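# Swap pink and yellow flowers between dryer pegs

## Task

Exchange the pink and yellow flowers so each ends on the peg the other started on, with no stem bent out of shape; at the end the dryer must still hang on its rail and every flower must hang upside down, held by a clip on its stem.

## Robot and tools

Robot: two arms, left_arm and right_arm, each with six revolute joints, a two-finger parallel gripper and a wrist camera. Fingers point along the gripper's +z axis and separate along its y axis. end_effector_position is the point between the finger pads, roughly 1 cm short of the fingertips.

Frames: the scene frame has its origin at table-top height midway between the nominal bases, +z up, +x out over the table, left_arm on the +y side (not the image side). Calibrated bases in the scene frame: left_arm at (-0.022, +0.332, +0.008) m, quat_wxyz (+1.000, 0, 0, -0.008); right_arm at (+0.007, -0.249, +0.027) m, quat_wxyz (+1.000, 0, 0, +0.005). Up is +z in both base frames. Every hand position, orientation, Hand target and wrist-camera pose is given in that arm's own base frame; fixed cameras and the table use the scene frame. Reported hand pose may be off by a few centimetres.

Row layout (used by execute_actions and move): always 16 numbers, both arms even if one is idle: left x, y, z (metres), qw, qx, qy, qz (unit quaternion, w first), opening; then the same eight for right. Position and quaternion are an absolute pose in that arm's base frame, not an offset. Opening runs from -1 (closed) to +1 (fully open, 0.094 m). To keep an arm still, resend its last reported pose unchanged each call with the opening you want; to keep an orientation, repeat the same quaternion rather than copying the drifting reported one.

execute_actions(actions, cameras): actions is a list of actions; each action is a list of up to 15 rows, one per 1/30 s control step, and a short list repeats its final row until 15 steps (0.5 s) pass. A target more than 0.6 m from the gripper's position at that action's start, along any gripper axis, gets the action refused for both arms; a malformed action, or a first action failing that check against the last reported state, rejects the whole call. Empty actions just reports state and images.

move(target, speed, blend, opening_speed, blocking, cameras): target is one row or a list of up to 15 rows (absolute poses, no 0.6 m check). Each gripper follows a straight line from its Hand target; all arms arrive together; at least 0.5 s, at most 10 s total. speed: m/s, 0.002 to 4.3, default 0.25, rotation capped at twice that in rad/s; one value or one per target. blend: corner-rounding radius in metres for lists, default 0. opening_speed: rate on the -1..1 scale per second, minimum 0.2; use a low value when closing on stems. First target's openings start immediately; later targets' openings are applied on arrival with all arms paused. blocking=false returns after about 0.5 s while motion continues; a new move replaces the running one. Paths ignore obstacles and the other arm; faster moves lag and overshoot more.

wait(seconds 0 to 10), stop() brakes a running move, zoom_image(camera, region=[x0, y0, x1, y1] pixels, at most 504x504, from that camera's latest image), read_manual(section="licences") gives only licence text, finished_scene(scene 1 or 2) ends the scene irreversibly.

Cameras: cam_head_left, cam_head_right, cam_high, cam_low, cam_left_wrist, cam_right_wrist, each 672x504. The cameras argument: omitted, null or ["all"] gives all; [] gives none; an unknown name invalidates the call.

Reading results: end_effector_position and end_effector_quat_wxyz per arm; Hand target is where the controller is actually steering (may fall short of your command); Tool commands are the current opening commands; grip_measured is finger opening on the -1..1 scale (reads a little wide when empty, slightly narrower than a squeezed part); the last Joint positions value is the opening in metres; Joint velocities say "within noise" at rest; joint torques include gravity and have offsets (numbers 3 and 4 wrap at ±28 N m); grip_effort_nm is motor effort, negative closing. The move: line reports the ending (done, off_target, moving, held, fault) and limits (paced = pose clipped, held = steps withheld). done means at rest within 10 mm and 2 degrees; it says nothing about contact. MOTOR HOT warns of heating; OVER-TEMPERATURE FAULT means that arm went limp for 30 to 60 s or more.

Behaviour: commanded orientation is clipped to 40 degrees from the measured one each step; friction can leave the hand a centimetre off in free air. Close slowly on stems, since squeezing below first touch presses at full force and can crush or bend them. Release by commanding well above grip_measured.

Avoid: knocking the dryer off its rail or anything off the table, dropping flowers or releasing them while moving, fast impacts or strong pushes, arms or grippers colliding or one gripper closing on the other's fingers, paths passing close to an arm's own base (go around), and long holds at full stretch or pushing toward unreachable poses, which overheat motors.

Each tool is called as name([rows], argument=value, ...), one row to a line, values as JSON.

## Session

execute_actions(actions=[])

Scene clock: 0.00 s.
left_arm: end_effector_position=(+0.2569, -0.0827, +0.2388) grip_measured=+1.000 grip_effort_nm=n/a end_effector_quat_wxyz=(+0.234, -0.475, +0.849, -0.012) | right_arm: end_effector_position=(+0.4016, -0.0080, +0.3089) grip_measured=+1.000 grip_effort_nm=n/a end_effector_quat_wxyz=(+0.174, -0.236, +0.924, +0.245)
Joint positions: left_arm=[-0.559 0.839 0.854 -1.323 -0.397 -1.526 0.094] | right_arm=[-0.266 1.317 1.342 -1.525 -0.607 -0.743 0.094]
Joint velocities: within noise
Joint torques (N m): no reading
Heat: left arm: hottest elbow 32 °C; right arm: hottest waist 31 °C.
Hand target: left_arm +0.2625, -0.0863, +0.2520; +0.241, -0.476, +0.845, -0.026 | right_arm +0.4067, -0.0095, +0.3157; +0.181, -0.238, +0.923, +0.241
Tool commands: left_gripper/opening=+1.0 right_gripper/opening=+1.0

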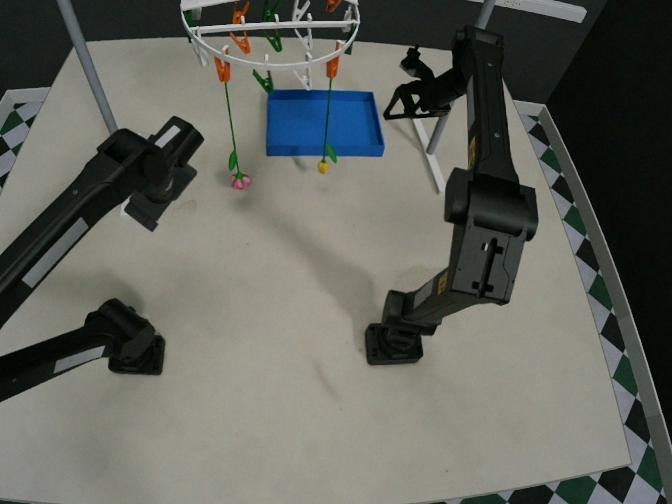

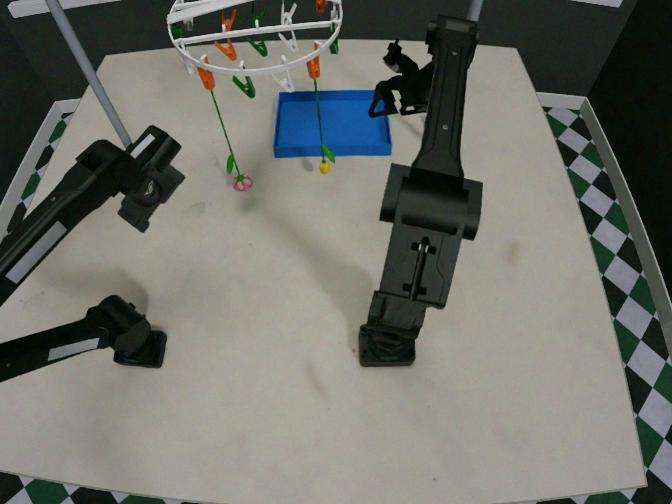

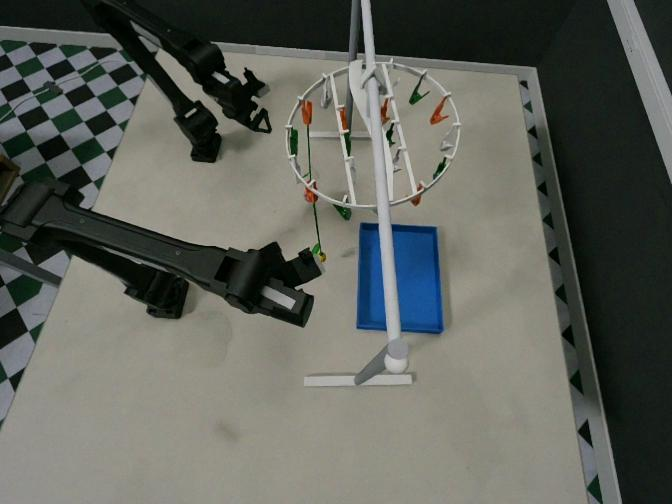

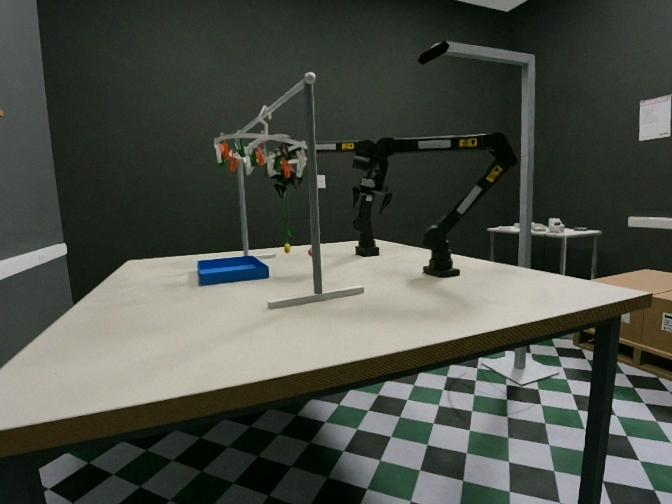

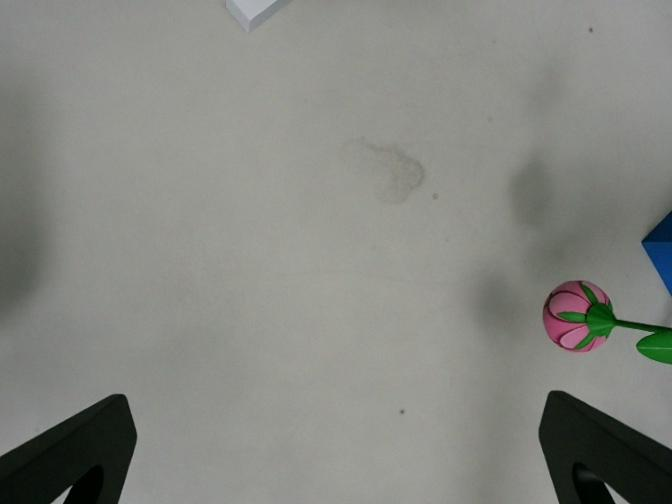

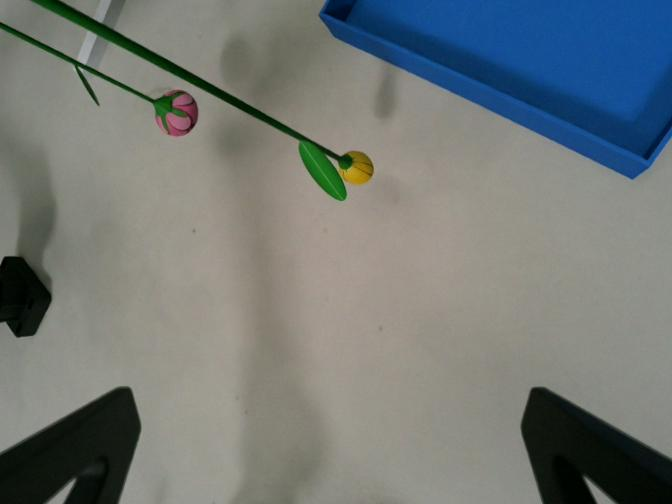

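zoom_image(camera="cam_head_left", region=[170, 0, 400, 200])

zoom_image(camera="cam_high", region=[270, 40, 480, 270])

zoom_image(camera="cam_low", region=[190, 70, 350, 270])

zoom_image(camera="cam_head_right", region=[160, 0, 350, 200])

Scaled by 2.191 from the camera's 672x504 image, which has a finer 960x720 frame.

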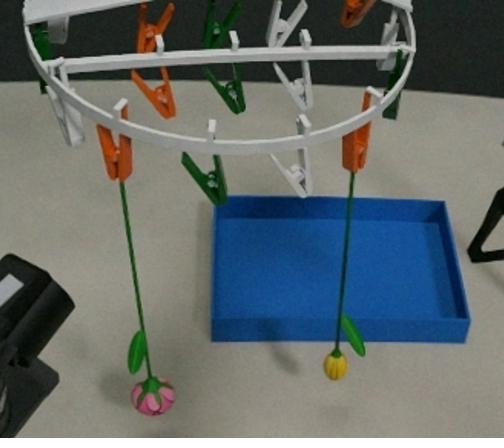

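Scaled by 2.191 from the camera's 672x504 image, which has a finer 960x720 frame.

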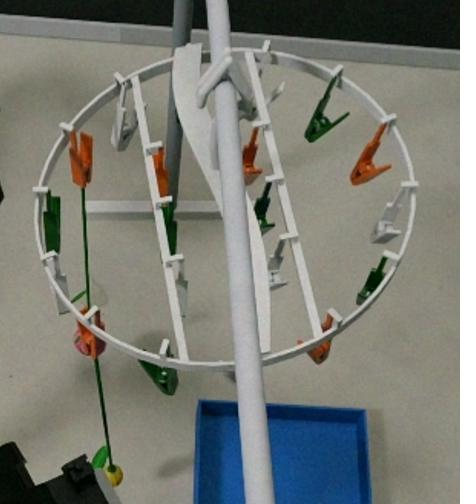

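Scaled by 2.520 from the camera's 672x504 image, which has a finer 960x720 frame.

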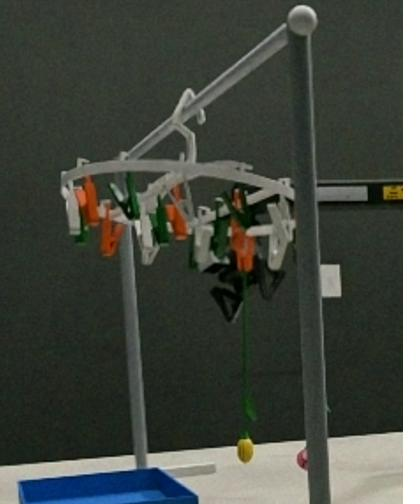

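Scaled by 2.520 from the camera's 672x504 image, which has a finer 960x720 frame.

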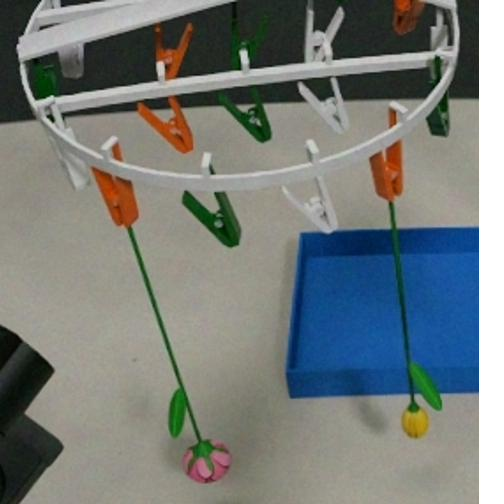

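move(target=[0.20, -0.24, 0.46, 0.7071, 0, 0.7071, 0, 1, 0.18, 0.15, 0.47, 0.7071, 0, 0.7071, 0, 1], speed=0.2)

Scene clock: 39.70 s.
left_arm: end_effector_position=(+0.2006, -0.2418, +0.4560) grip_measured=+1.000 grip_effort_nm=-0.037 end_effector_quat_wxyz=(+0.688, -0.018, +0.725, +0.029) | right_arm: end_effector_position=(+0.1813, +0.1495, +0.4739) grip_measured=+1.000 grip_effort_nm=-0.002 end_effector_quat_wxyz=(+0.704, +0.007, +0.710, +0.000)
Joint positions: left_arm=[-1.454 0.856 1.003 -0.934 -1.499 -0.768 0.094] | right_arm=[1.511 0.477 0.803 -0.483 1.521 0.167 0.094]
Joint velocities: within noise
Joint torques (N m): left_arm=[2.26 -3.6 8.57 1.94 -0.29 0.16] | right_arm=[1.32 3.08 7.69 1.98 0.12 -0.11]
Heat: left arm: hottest elbow 44 °C; right arm: hottest waist 31 °C.
Hand target: left_arm +0.1992, -0.2400, +0.4602; +0.689, -0.022, +0.724, +0.020 | right_arm +0.1800, +0.1499, +0.4700; +0.704, +0.001, +0.710, +0.000
Off the commanded pose: left_arm 0.004 m, 5 deg | right_arm 0.004 m, 1 deg.
move: off_target (left_arm)
camera_calibration:
cam_left_wrist: T_world_to_cam=[[0.0700792, -0.997042, -0.0315676, -0.24076], [-0.466876, -0.00481702, -0.88431, 0.534315], [0.881542, 0.0767099, -0.465832, 0.144623], [0, 0, 0, 1]] pos_world=[0.13884, -0.248568, 0.53227]
cam_right_wrist: T_world_to_cam=[[-0.00482011, -0.999988, -0.000488264, 0.149562], [-0.422534, 0.00247923, -0.906343, 0.546947], [0.906334, -0.00416237, -0.422541, 0.123383], [0, 0, 0, 1]] pos_world=[0.119999, 0.148717, 0.547929]

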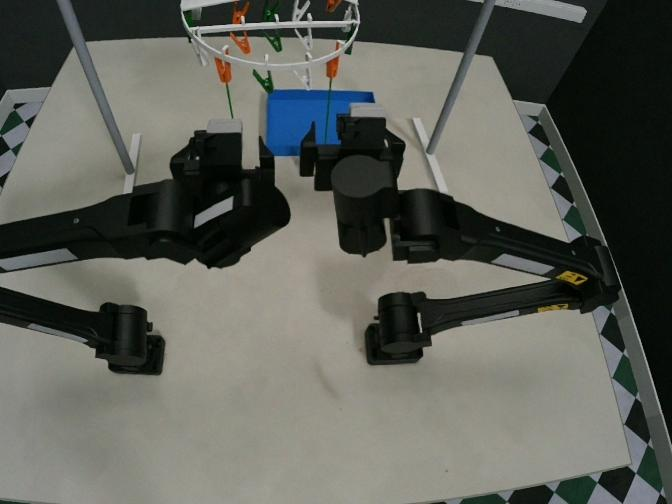

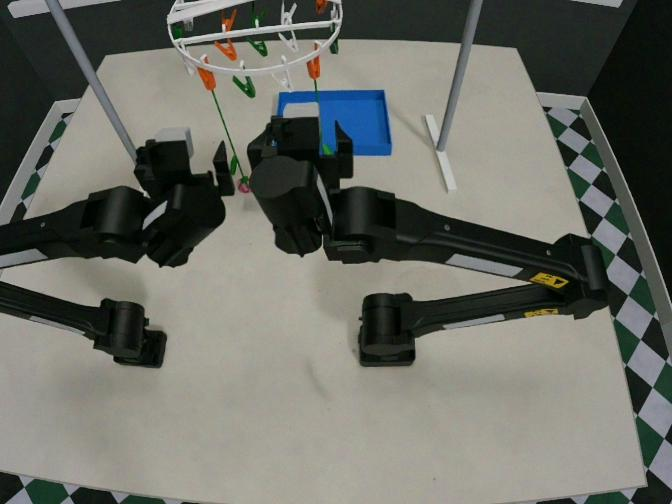

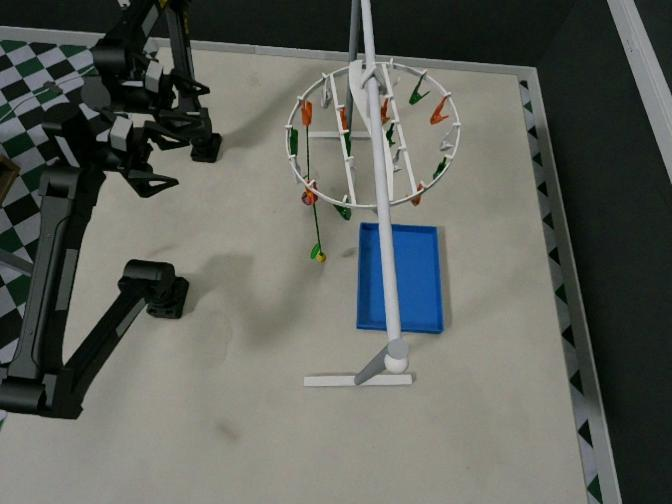

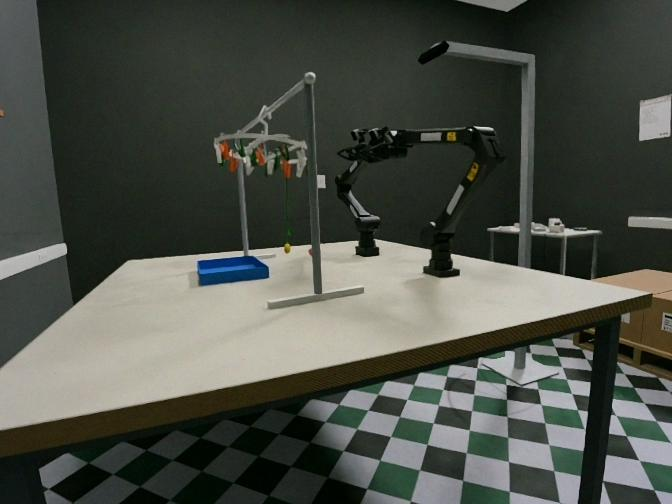

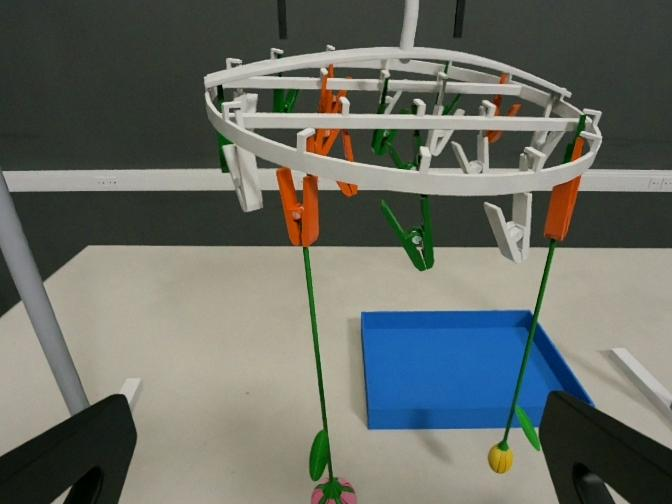

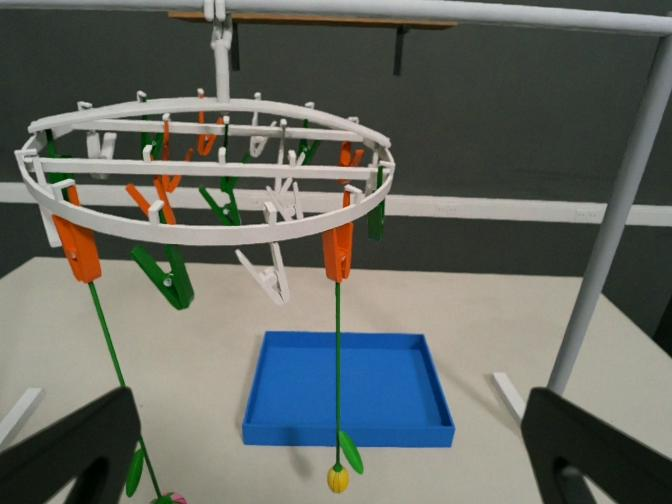

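zoom_image(camera="cam_left_wrist", region=[200, 90, 460, 285])

zoom_image(camera="cam_right_wrist", region=[210, 140, 410, 290])

zoom_image(camera="cam_left_wrist", region=[460, 90, 630, 260])

zoom_image(camera="cam_right_wrist", region=[10, 140, 210, 330])

Scaled by 1.938 from the camera's 672x504 image, which has a finer 960x720 frame.

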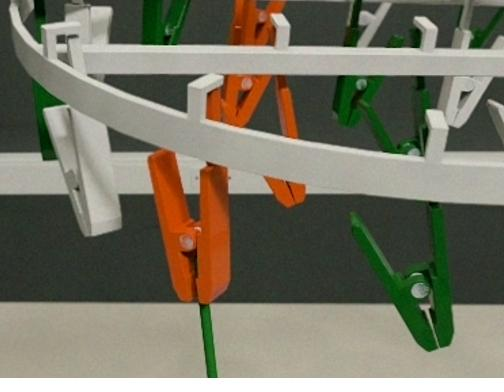

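Scaled by 2.520 from the camera's 672x504 image, which has a finer 960x720 frame.

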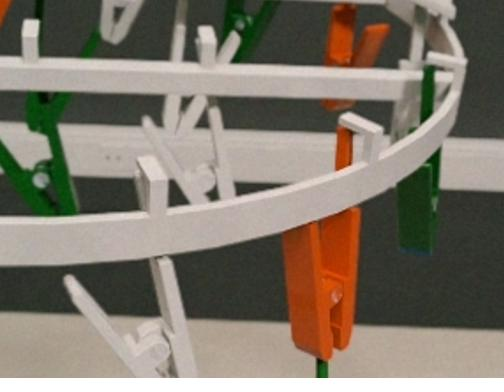

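Scaled by 2.965 from the camera's 672x504 image, which has a finer 960x720 frame.

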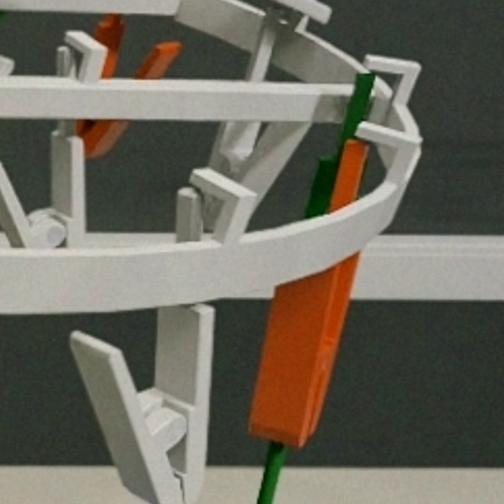

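Scaled by 2.520 from the camera's 672x504 image, which has a finer 960x720 frame.

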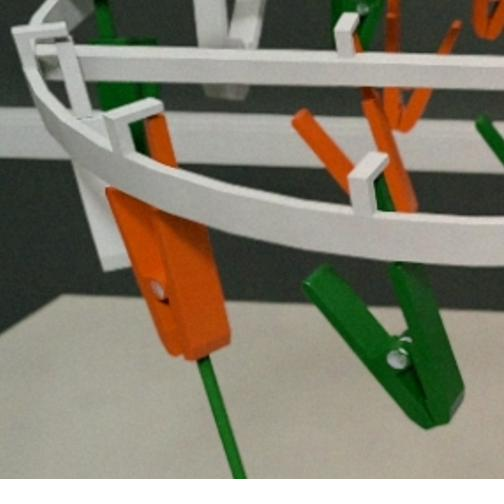

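move(target=[0.305, -0.161, 0.446, 0.6861, 0.1711, 0.6861, -0.1711, 1, 0.18, 0.15, 0.47, 0.7071, 0, 0.7071, 0, 1], speed=0.2, cameras=["cam_left_wrist","cam_head_left","cam_right_wrist"])

Scene clock: 78.77 s.
left_arm: end_effector_position=(+0.3014, -0.1623, +0.4418) grip_measured=+1.000 grip_effort_nm=-0.037 end_effector_quat_wxyz=(+0.679, +0.171, +0.692, -0.175) | right_arm: end_effector_position=(+0.1813, +0.1495, +0.4739) grip_measured=+1.000 grip_effort_nm=-0.002 end_effector_quat_wxyz=(+0.705, +0.007, +0.709, +0.000)
Joint positions: left_arm=[-0.49 0.498 0.695 -0.212 0.005 -0.01 0.094] | right_arm=[1.511 0.472 0.793 -0.438 1.521 0.127 0.094]
Joint velocities: within noise
Joint torques (N m): left_arm=[3.25 0.97 9.24 3 0.11 0.17] | right_arm=[1.26 3.02 7.69 1.99 0.07 -0.13]
Heat: left arm: hottest elbow 42 °C; right arm: hottest elbow 32 °C.
Hand target: left_arm +0.3050, -0.1609, +0.4459; +0.686, +0.171, +0.686, -0.171 | right_arm +0.1800, +0.1499, +0.4701; +0.705, +0.000, +0.709, +0.000
Off the commanded pose: left_arm 0.006 m, 1 deg | right_arm 0.004 m, 1 deg.
move: done
camera_calibration:
cam_left_wrist: T_world_to_cam=[[-0.470767, -0.88225, -0.00362703, 0.000167157], [-0.382215, 0.207651, -0.90044, 0.585428], [0.795167, -0.422511, -0.434965, -0.0255513], [0, 0, 0, 1]] pos_world=[0.244155, -0.132213, 0.516029]
cam_right_wrist: T_world_to_cam=[[-0.00454201, -0.999989, -0.000848042, 0.149625], [-0.420746, 0.00268038, -0.907175, 0.546984], [0.907167, -0.00376358, -0.420754, 0.122383], [0, 0, 0, 1]] pos_world=[0.119799, 0.148618, 0.54783]
Images, in order (width x height): cam_head_left 672x504, cam_left_wrist 672x504, cam_right_wrist 672x504.

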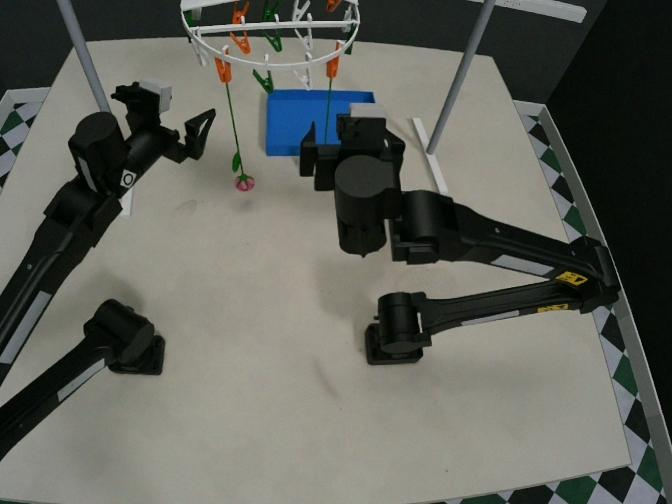

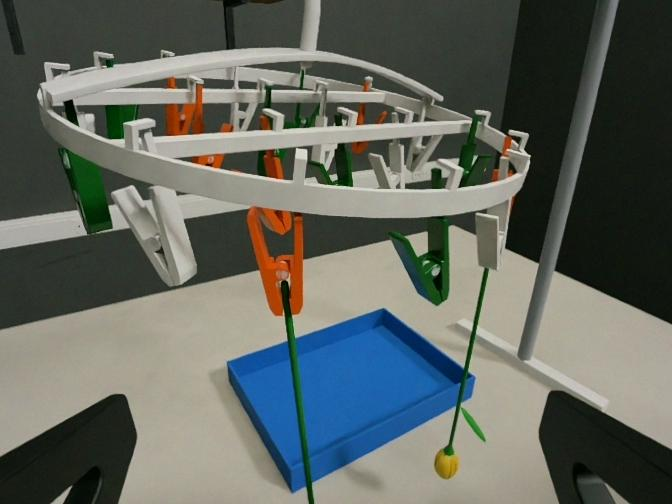

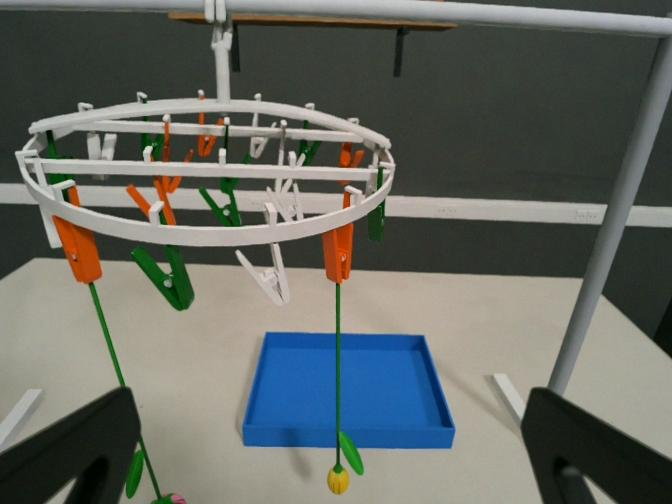

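move(target=[0.305, -0.161, 0.446, 0.6861, 0.1711, 0.6861, -0.1711, 0.2, 0.30, 0.265, 0.28, 0.6645, -0.2418, 0.6645, 0.2418, 0.6], speed=0.2, cameras=["cam_left_wrist","cam_head_left","cam_right_wrist"])

Scene clock: 95.20 s.
left_arm: end_effector_position=(+0.3014, -0.1624, +0.4418) grip_measured=+0.202 grip_effort_nm=-0.115 end_effector_quat_wxyz=(+0.679, +0.171, +0.692, -0.175) | right_arm: end_effector_position=(+0.2980, +0.2681, +0.2866) grip_measured=+0.601 grip_effort_nm=-0.081 end_effector_quat_wxyz=(+0.663, -0.238, +0.664, +0.251)
Joint positions: left_arm=[-0.49 0.498 0.695 -0.212 0.006 -0.01 0.056] | right_arm=[0.755 0.815 0.362 0.458 0.049 0.017 0.075]
Joint velocities: within noise
Joint torques (N m): left_arm=[3.25 0.97 9.24 3 0.13 0.17] | right_arm=[-0.21 -0.67 7.87 2.78 -0.08 -0.13]
Heat: left arm: hottest elbow 44 °C; right arm: hottest elbow 32 °C.
Hand target: left_arm +0.3049, -0.1609, +0.4459; +0.686, +0.171, +0.686, -0.171 | right_arm +0.2999, +0.2650, +0.2799; +0.664, -0.242, +0.665, +0.242
Off the commanded pose: left_arm 0.006 m, 1 deg | right_arm 0.008 m, 1 deg.
move: done
camera_calibration:
cam_left_wrist: T_world_to_cam=[[-0.471093, -0.882074, -0.00409632, 0.000424783], [-0.381951, 0.208172, -0.900432, 0.585448], [0.7951, -0.422623, -0.434977, -0.0255854], [0, 0, 0, 1]] pos_world=[0.244155, -0.132312, 0.516029]
cam_right_wrist: T_world_to_cam=[[0.652949, -0.75736, -0.00797215, 0.00961241], [-0.316143, -0.262964, -0.911539, 0.467141], [0.688266, 0.597709, -0.411137, -0.160688], [0, 0, 0, 1]] pos_world=[0.252003, 0.226166, 0.359829]
Images, in order (width x height): cam_head_left 672x504, cam_left_wrist 672x504, cam_right_wrist 672x504.

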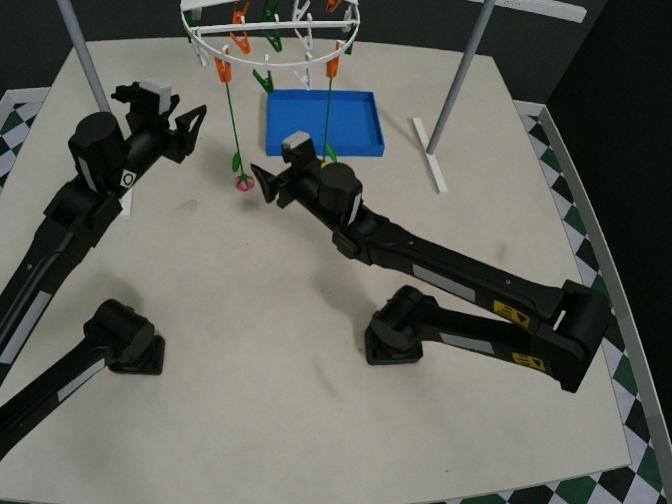

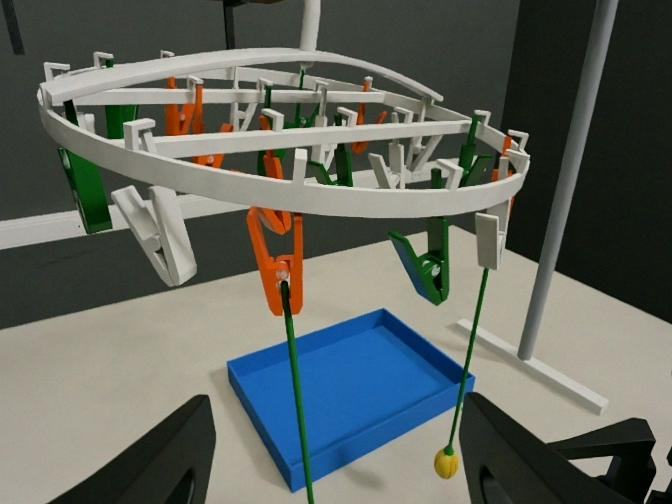

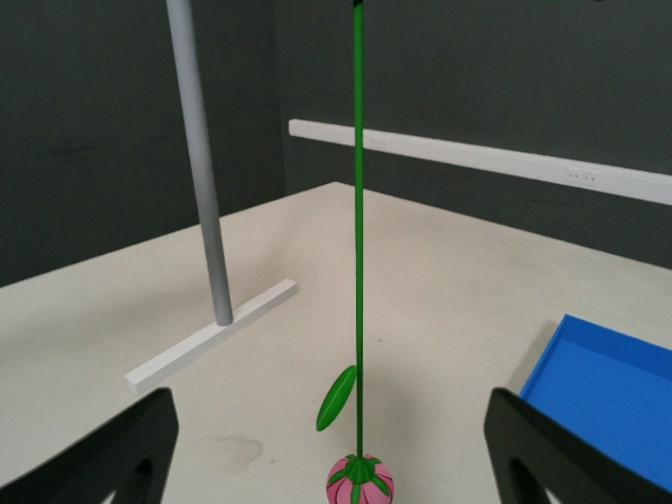

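move(target=[0.305, -0.161, 0.446, 0.6861, 0.1711, 0.6861, -0.1711, 0.2, 0.368, 0.309, 0.28, 0.6645, -0.2418, 0.6645, 0.2418, 0.6], speed=0.15, cameras=["cam_left_wrist","cam_head_left","cam_right_wrist"])

Scene clock: 104.70 s.
left_arm: end_effector_position=(+0.3014, -0.1624, +0.4418) grip_measured=+0.202 grip_effort_nm=-0.115 end_effector_quat_wxyz=(+0.679, +0.171, +0.692, -0.175) | right_arm: end_effector_position=(+0.3530, +0.3018, +0.2524) grip_measured=+0.601 grip_effort_nm=-0.081 end_effector_quat_wxyz=(+0.643, -0.246, +0.684, +0.242)
Joint positions: left_arm=[-0.49 0.498 0.695 -0.212 0.006 -0.01 0.056] | right_arm=[0.71 1.117 0.457 0.603 0.005 0.016 0.075]
Joint velocities: within noise
Joint torques (N m): left_arm=[3.31 1.03 9.22 3 0.13 0.17] | right_arm=[-0.26 -4.72 11.7 2.71 -0.08 -0.12]
Heat: left arm: hottest elbow 45 °C; right arm: hottest elbow 32 °C.
Hand target: left_arm +0.3050, -0.1609, +0.4459; +0.686, +0.171, +0.686, -0.171 | right_arm +0.3664, +0.3077, +0.2799; +0.664, -0.242, +0.665, +0.242
Off the commanded pose: left_arm 0.006 m, 1 deg | right_arm 0.032 m, 3 deg.
move: off_target (right_arm)
camera_calibration:
cam_left_wrist: T_world_to_cam=[[-0.471093, -0.882074, -0.00409632, 0.000424783], [-0.381951, 0.208172, -0.900432, 0.585448], [0.7951, -0.422623, -0.434977, -0.0255854], [0, 0, 0, 1]] pos_world=[0.244155, -0.132312, 0.516029]
cam_right_wrist: T_world_to_cam=[[0.652303, -0.757925, -0.00708189, -0.000770664], [-0.357562, -0.299468, -0.884572, 0.481069], [0.668319, 0.579542, -0.466349, -0.206172], [0, 0, 0, 1]] pos_world=[0.310303, 0.262966, 0.329387]
Images, in order (width x height): cam_head_left 672x504, cam_left_wrist 672x504, cam_right_wrist 672x504.

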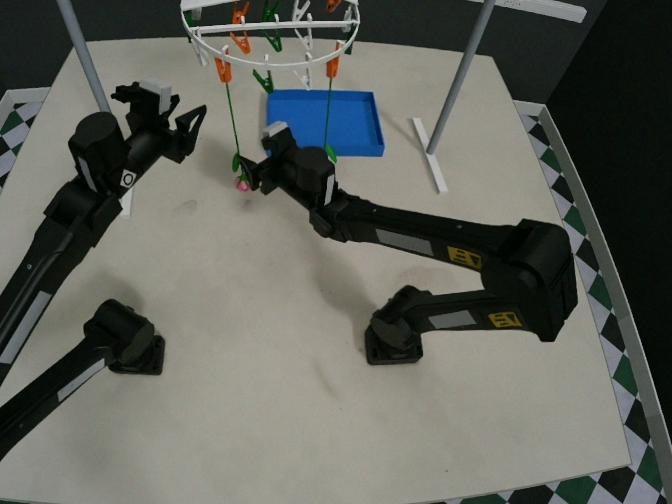

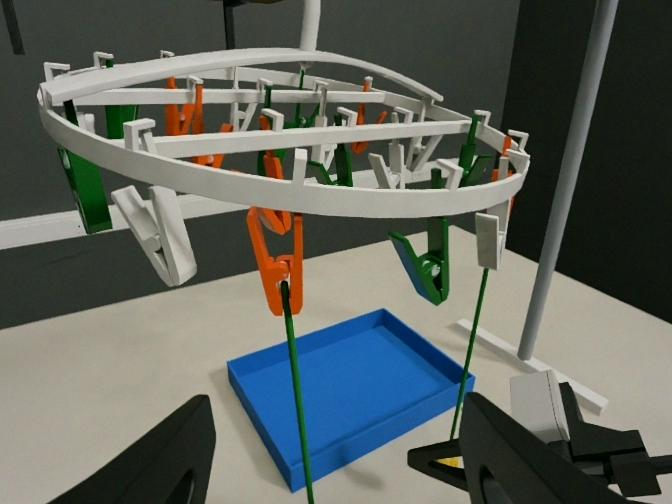

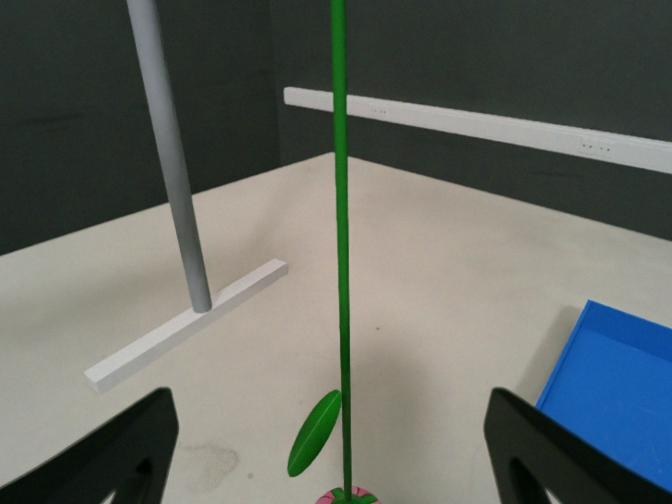

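move(target=[0.305, -0.161, 0.446, 0.6861, 0.1711, 0.6861, -0.1711, 0.2, 0.375, 0.309, 0.305, 0.6645, -0.2418, 0.6645, 0.2418, 0.6], speed=0.15, cameras=["cam_left_wrist","cam_right_wrist"])

zoom_image(camera="cam_right_wrist", region=[240, 0, 440, 200])

Scene clock: 108.77 s.
left_arm: end_effector_position=(+0.3014, -0.1624, +0.4418) grip_measured=+0.202 grip_effort_nm=-0.115 end_effector_quat_wxyz=(+0.679, +0.171, +0.692, -0.175) | right_arm: end_effector_position=(+0.3622, +0.3042, +0.2770) grip_measured=+0.601 grip_effort_nm=-0.081 end_effector_quat_wxyz=(+0.647, -0.244, +0.680, +0.244)
Joint positions: left_arm=[-0.49 0.498 0.695 -0.212 0.006 -0.01 0.056] | right_arm=[0.696 1.094 0.511 0.539 -0.01 0.016 0.075]
Joint velocities: within noise
Joint torques (N m): left_arm=[3.31 0.97 9.24 2.99 0.13 0.17] | right_arm=[-0.26 -5.71 12.1 1.74 -0.08 -0.12]
Heat: left arm: hottest elbow 45 °C; right arm: hottest elbow 32 °C.
Hand target: left_arm +0.3050, -0.1609, +0.4459; +0.686, +0.171, +0.686, -0.171 | right_arm +0.3735, +0.3079, +0.3050; +0.665, -0.242, +0.664, +0.242
Off the commanded pose: left_arm 0.006 m, 1 deg | right_arm 0.031 m, 3 deg.
move: off_target (right_arm)
camera_calibration:
cam_left_wrist: T_world_to_cam=[[-0.471093, -0.882074, -0.00409632, 0.000424783], [-0.381951, 0.208172, -0.900432, 0.585448], [0.7951, -0.422623, -0.434977, -0.0255854], [0, 0, 0, 1]] pos_world=[0.244155, -0.132312, 0.516029]
cam_right_wrist: T_world_to_cam=[[0.652644, -0.757625, -0.00768021, -0.00483461], [-0.349058, -0.291663, -0.890556, 0.503015], [0.672468, 0.583897, -0.454808, -0.208288], [0, 0, 0, 1]] pos_world=[0.318804, 0.264667, 0.353195]
Images, in order (width x height): cam_left_wrist 672x504, cam_right_wrist 672x504.

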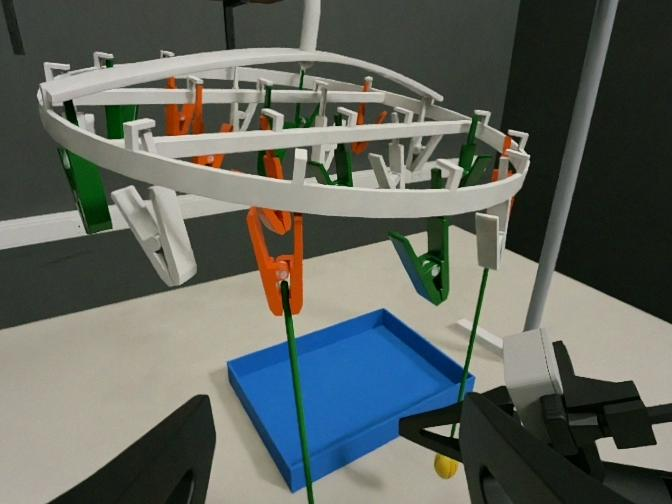

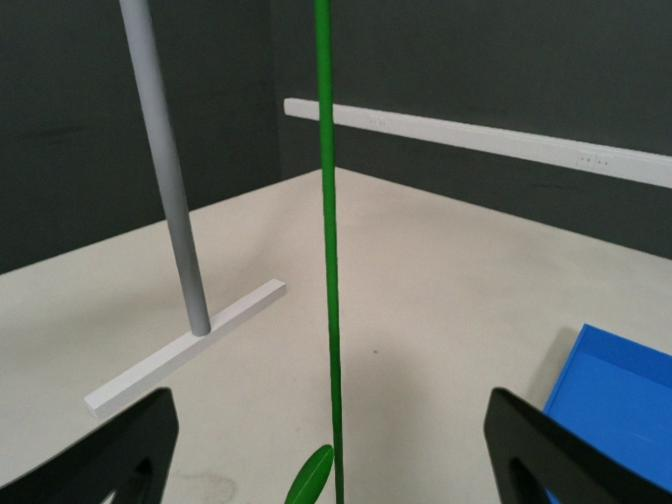

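Scaled by 2.520 from the camera's 672x504 image, which has a finer 960x720 frame.

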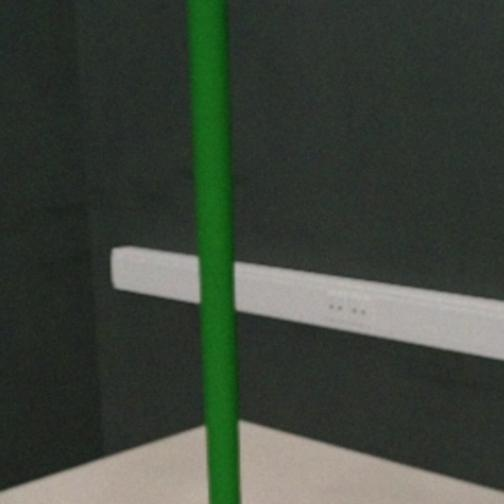

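move(target=[0.305, -0.161, 0.446, 0.6861, 0.1711, 0.6861, -0.1711, 0.2, 0.398, 0.33, 0.31, 0.6645, -0.2418, 0.6645, 0.2418, 0.6], speed=0.15, cameras=["cam_left_wrist","cam_right_wrist"])

zoom_image(camera="cam_right_wrist", region=[240, 0, 440, 200])

Scene clock: 113.93 s.
left_arm: end_effector_position=(+0.3014, -0.1624, +0.4418) grip_measured=+0.202 grip_effort_nm=-0.120 end_effector_quat_wxyz=(+0.679, +0.171, +0.692, -0.175) | right_arm: end_effector_position=(+0.3837, +0.3219, +0.2828) grip_measured=+0.601 grip_effort_nm=-0.081 end_effector_quat_wxyz=(+0.646, -0.244, +0.681, +0.243)
Joint positions: left_arm=[-0.49 0.498 0.695 -0.212 0.006 -0.01 0.056] | right_arm=[0.696 1.17 0.585 0.538 -0.009 0.016 0.075]
Joint velocities: within noise
Joint torques (N m): left_arm=[3.25 0.97 9.24 3 0.13 0.16] | right_arm=[0.26 -6.24 12.33 2.17 0.06 -0.12]
Heat: left arm: hottest elbow 45 °C; right arm: hottest elbow 34 °C.
Hand target: left_arm +0.3050, -0.1609, +0.4459; +0.686, +0.171, +0.686, -0.171 | right_arm +0.3963, +0.3287, +0.3099; +0.664, -0.242, +0.665, +0.242
Off the commanded pose: left_arm 0.006 m, 1 deg | right_arm 0.032 m, 3 deg.
move: off_target (right_arm)
camera_calibration:
cam_left_wrist: T_world_to_cam=[[-0.471093, -0.882074, -0.00409632, 0.000424783], [-0.381951, 0.208172, -0.900432, 0.585448], [0.7951, -0.422623, -0.434977, -0.0255854], [0, 0, 0, 1]] pos_world=[0.244155, -0.132312, 0.516029]
cam_right_wrist: T_world_to_cam=[[0.651776, -0.758373, -0.00769784, -0.00480121], [-0.351977, -0.293481, -0.888809, 0.52206], [0.671789, 0.582013, -0.458214, -0.228674], [0, 0, 0, 1]] pos_world=[0.340503, 0.282665, 0.359192]
Images, in order (width x height): cam_left_wrist 672x504, cam_right_wrist 672x504.

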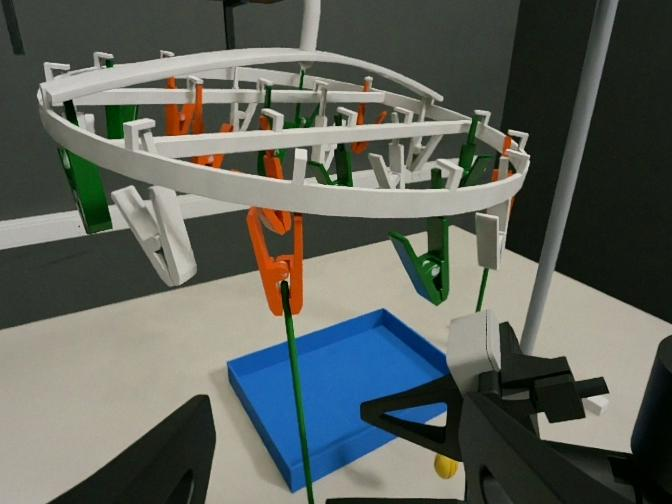

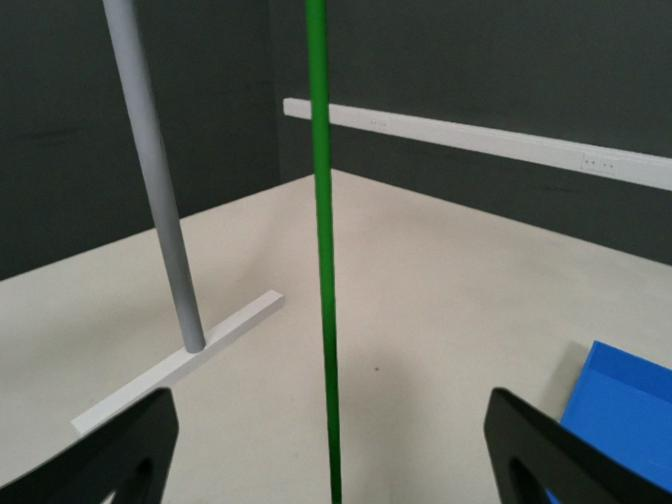

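Scaled by 2.520 from the camera's 672x504 image, which has a finer 960x720 frame.

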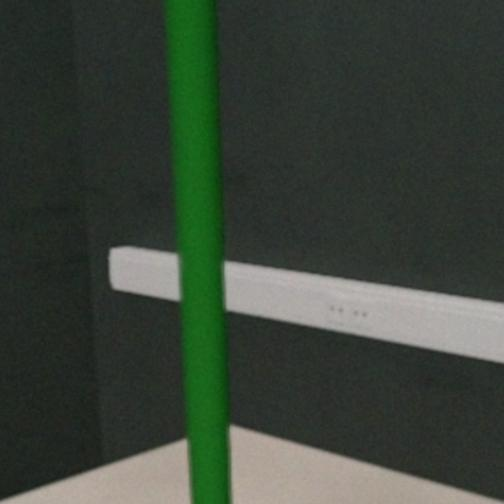

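zoom_image(camera="cam_left_wrist", region=[200, 190, 500, 504])

Scaled by 1.605 from the camera's 672x504 image, which has a finer 960x720 frame.

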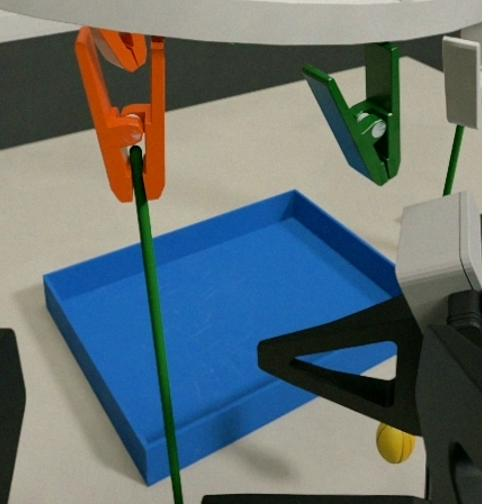

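move(target=[0.305, -0.161, 0.446, 0.6861, 0.1711, 0.6861, -0.1711, 0.2, 0.415, 0.348, 0.312, 0.6645, -0.2418, 0.6645, 0.2418, 0.6], speed=0.12, cameras=["cam_left_wrist","cam_right_wrist"])

zoom_image(camera="cam_right_wrist", region=[240, 0, 440, 200])

zoom_image(camera="cam_left_wrist", region=[200, 190, 500, 504])

Scene clock: 120.17 s.
left_arm: end_effector_position=(+0.3014, -0.1624, +0.4418) grip_measured=+0.202 grip_effort_nm=-0.115 end_effector_quat_wxyz=(+0.679, +0.171, +0.692, -0.175) | right_arm: end_effector_position=(+0.4032, +0.3364, +0.2844) grip_measured=+0.601 grip_effort_nm=-0.076 end_effector_quat_wxyz=(+0.645, -0.242, +0.684, +0.240)
Joint positions: left_arm=[-0.49 0.498 0.695 -0.212 0.006 -0.01 0.056] | right_arm=[0.696 1.238 0.647 0.538 0 0.016 0.075]
Joint velocities: within noise
Joint torques (N m): left_arm=[3.31 0.97 9.24 3 0.13 0.16] | right_arm=[0.91 -7.47 12.27 2.56 0.08 -0.12]
Heat: left arm: hottest elbow 45 °C; right arm: hottest elbow 35 °C.
Hand target: left_arm +0.3050, -0.1609, +0.4459; +0.686, +0.171, +0.686, -0.171 | right_arm +0.4132, +0.3467, +0.3119; +0.664, -0.242, +0.665, +0.242
Off the commanded pose: left_arm 0.006 m, 1 deg | right_arm 0.032 m, 3 deg.
move: off_target (right_arm)
camera_calibration:
cam_left_wrist: T_world_to_cam=[[-0.471093, -0.882074, -0.00409632, 0.000424783], [-0.381951, 0.208172, -0.900432, 0.585448], [0.7951, -0.422623, -0.434977, -0.0255854], [0, 0, 0, 1]] pos_world=[0.244155, -0.132312, 0.516029]
cam_right_wrist: T_world_to_cam=[[0.645633, -0.763613, -0.00729359, -0.00242363], [-0.357974, -0.294202, -0.886172, 0.536546], [0.674547, 0.574752, -0.4633, -0.246633], [0, 0, 0, 1]] pos_world=[0.36, 0.297755, 0.361189]
Images, in order (width x height): cam_left_wrist 672x504, cam_right_wrist 672x504.

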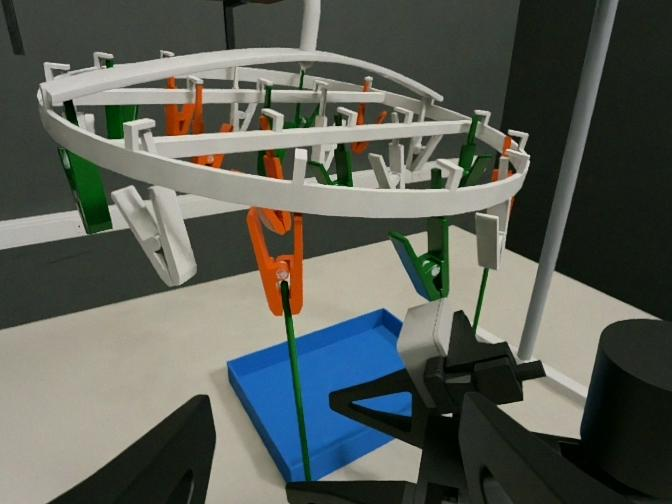

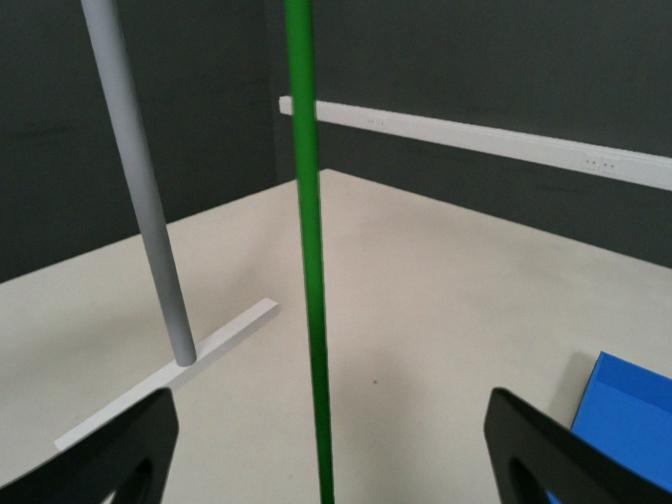

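Scaled by 2.520 from the camera's 672x504 image, which has a finer 960x720 frame.

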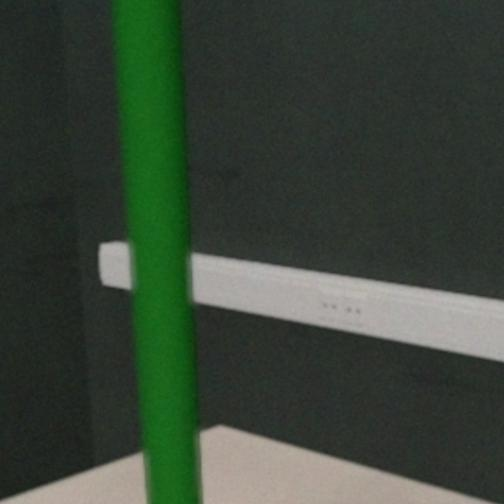

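Scaled by 1.605 from the camera's 672x504 image, which has a finer 960x720 frame.

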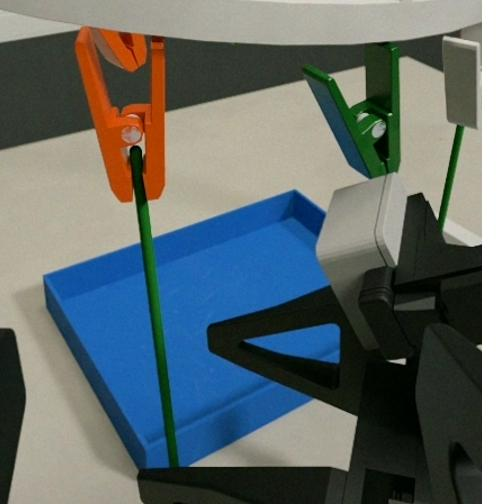

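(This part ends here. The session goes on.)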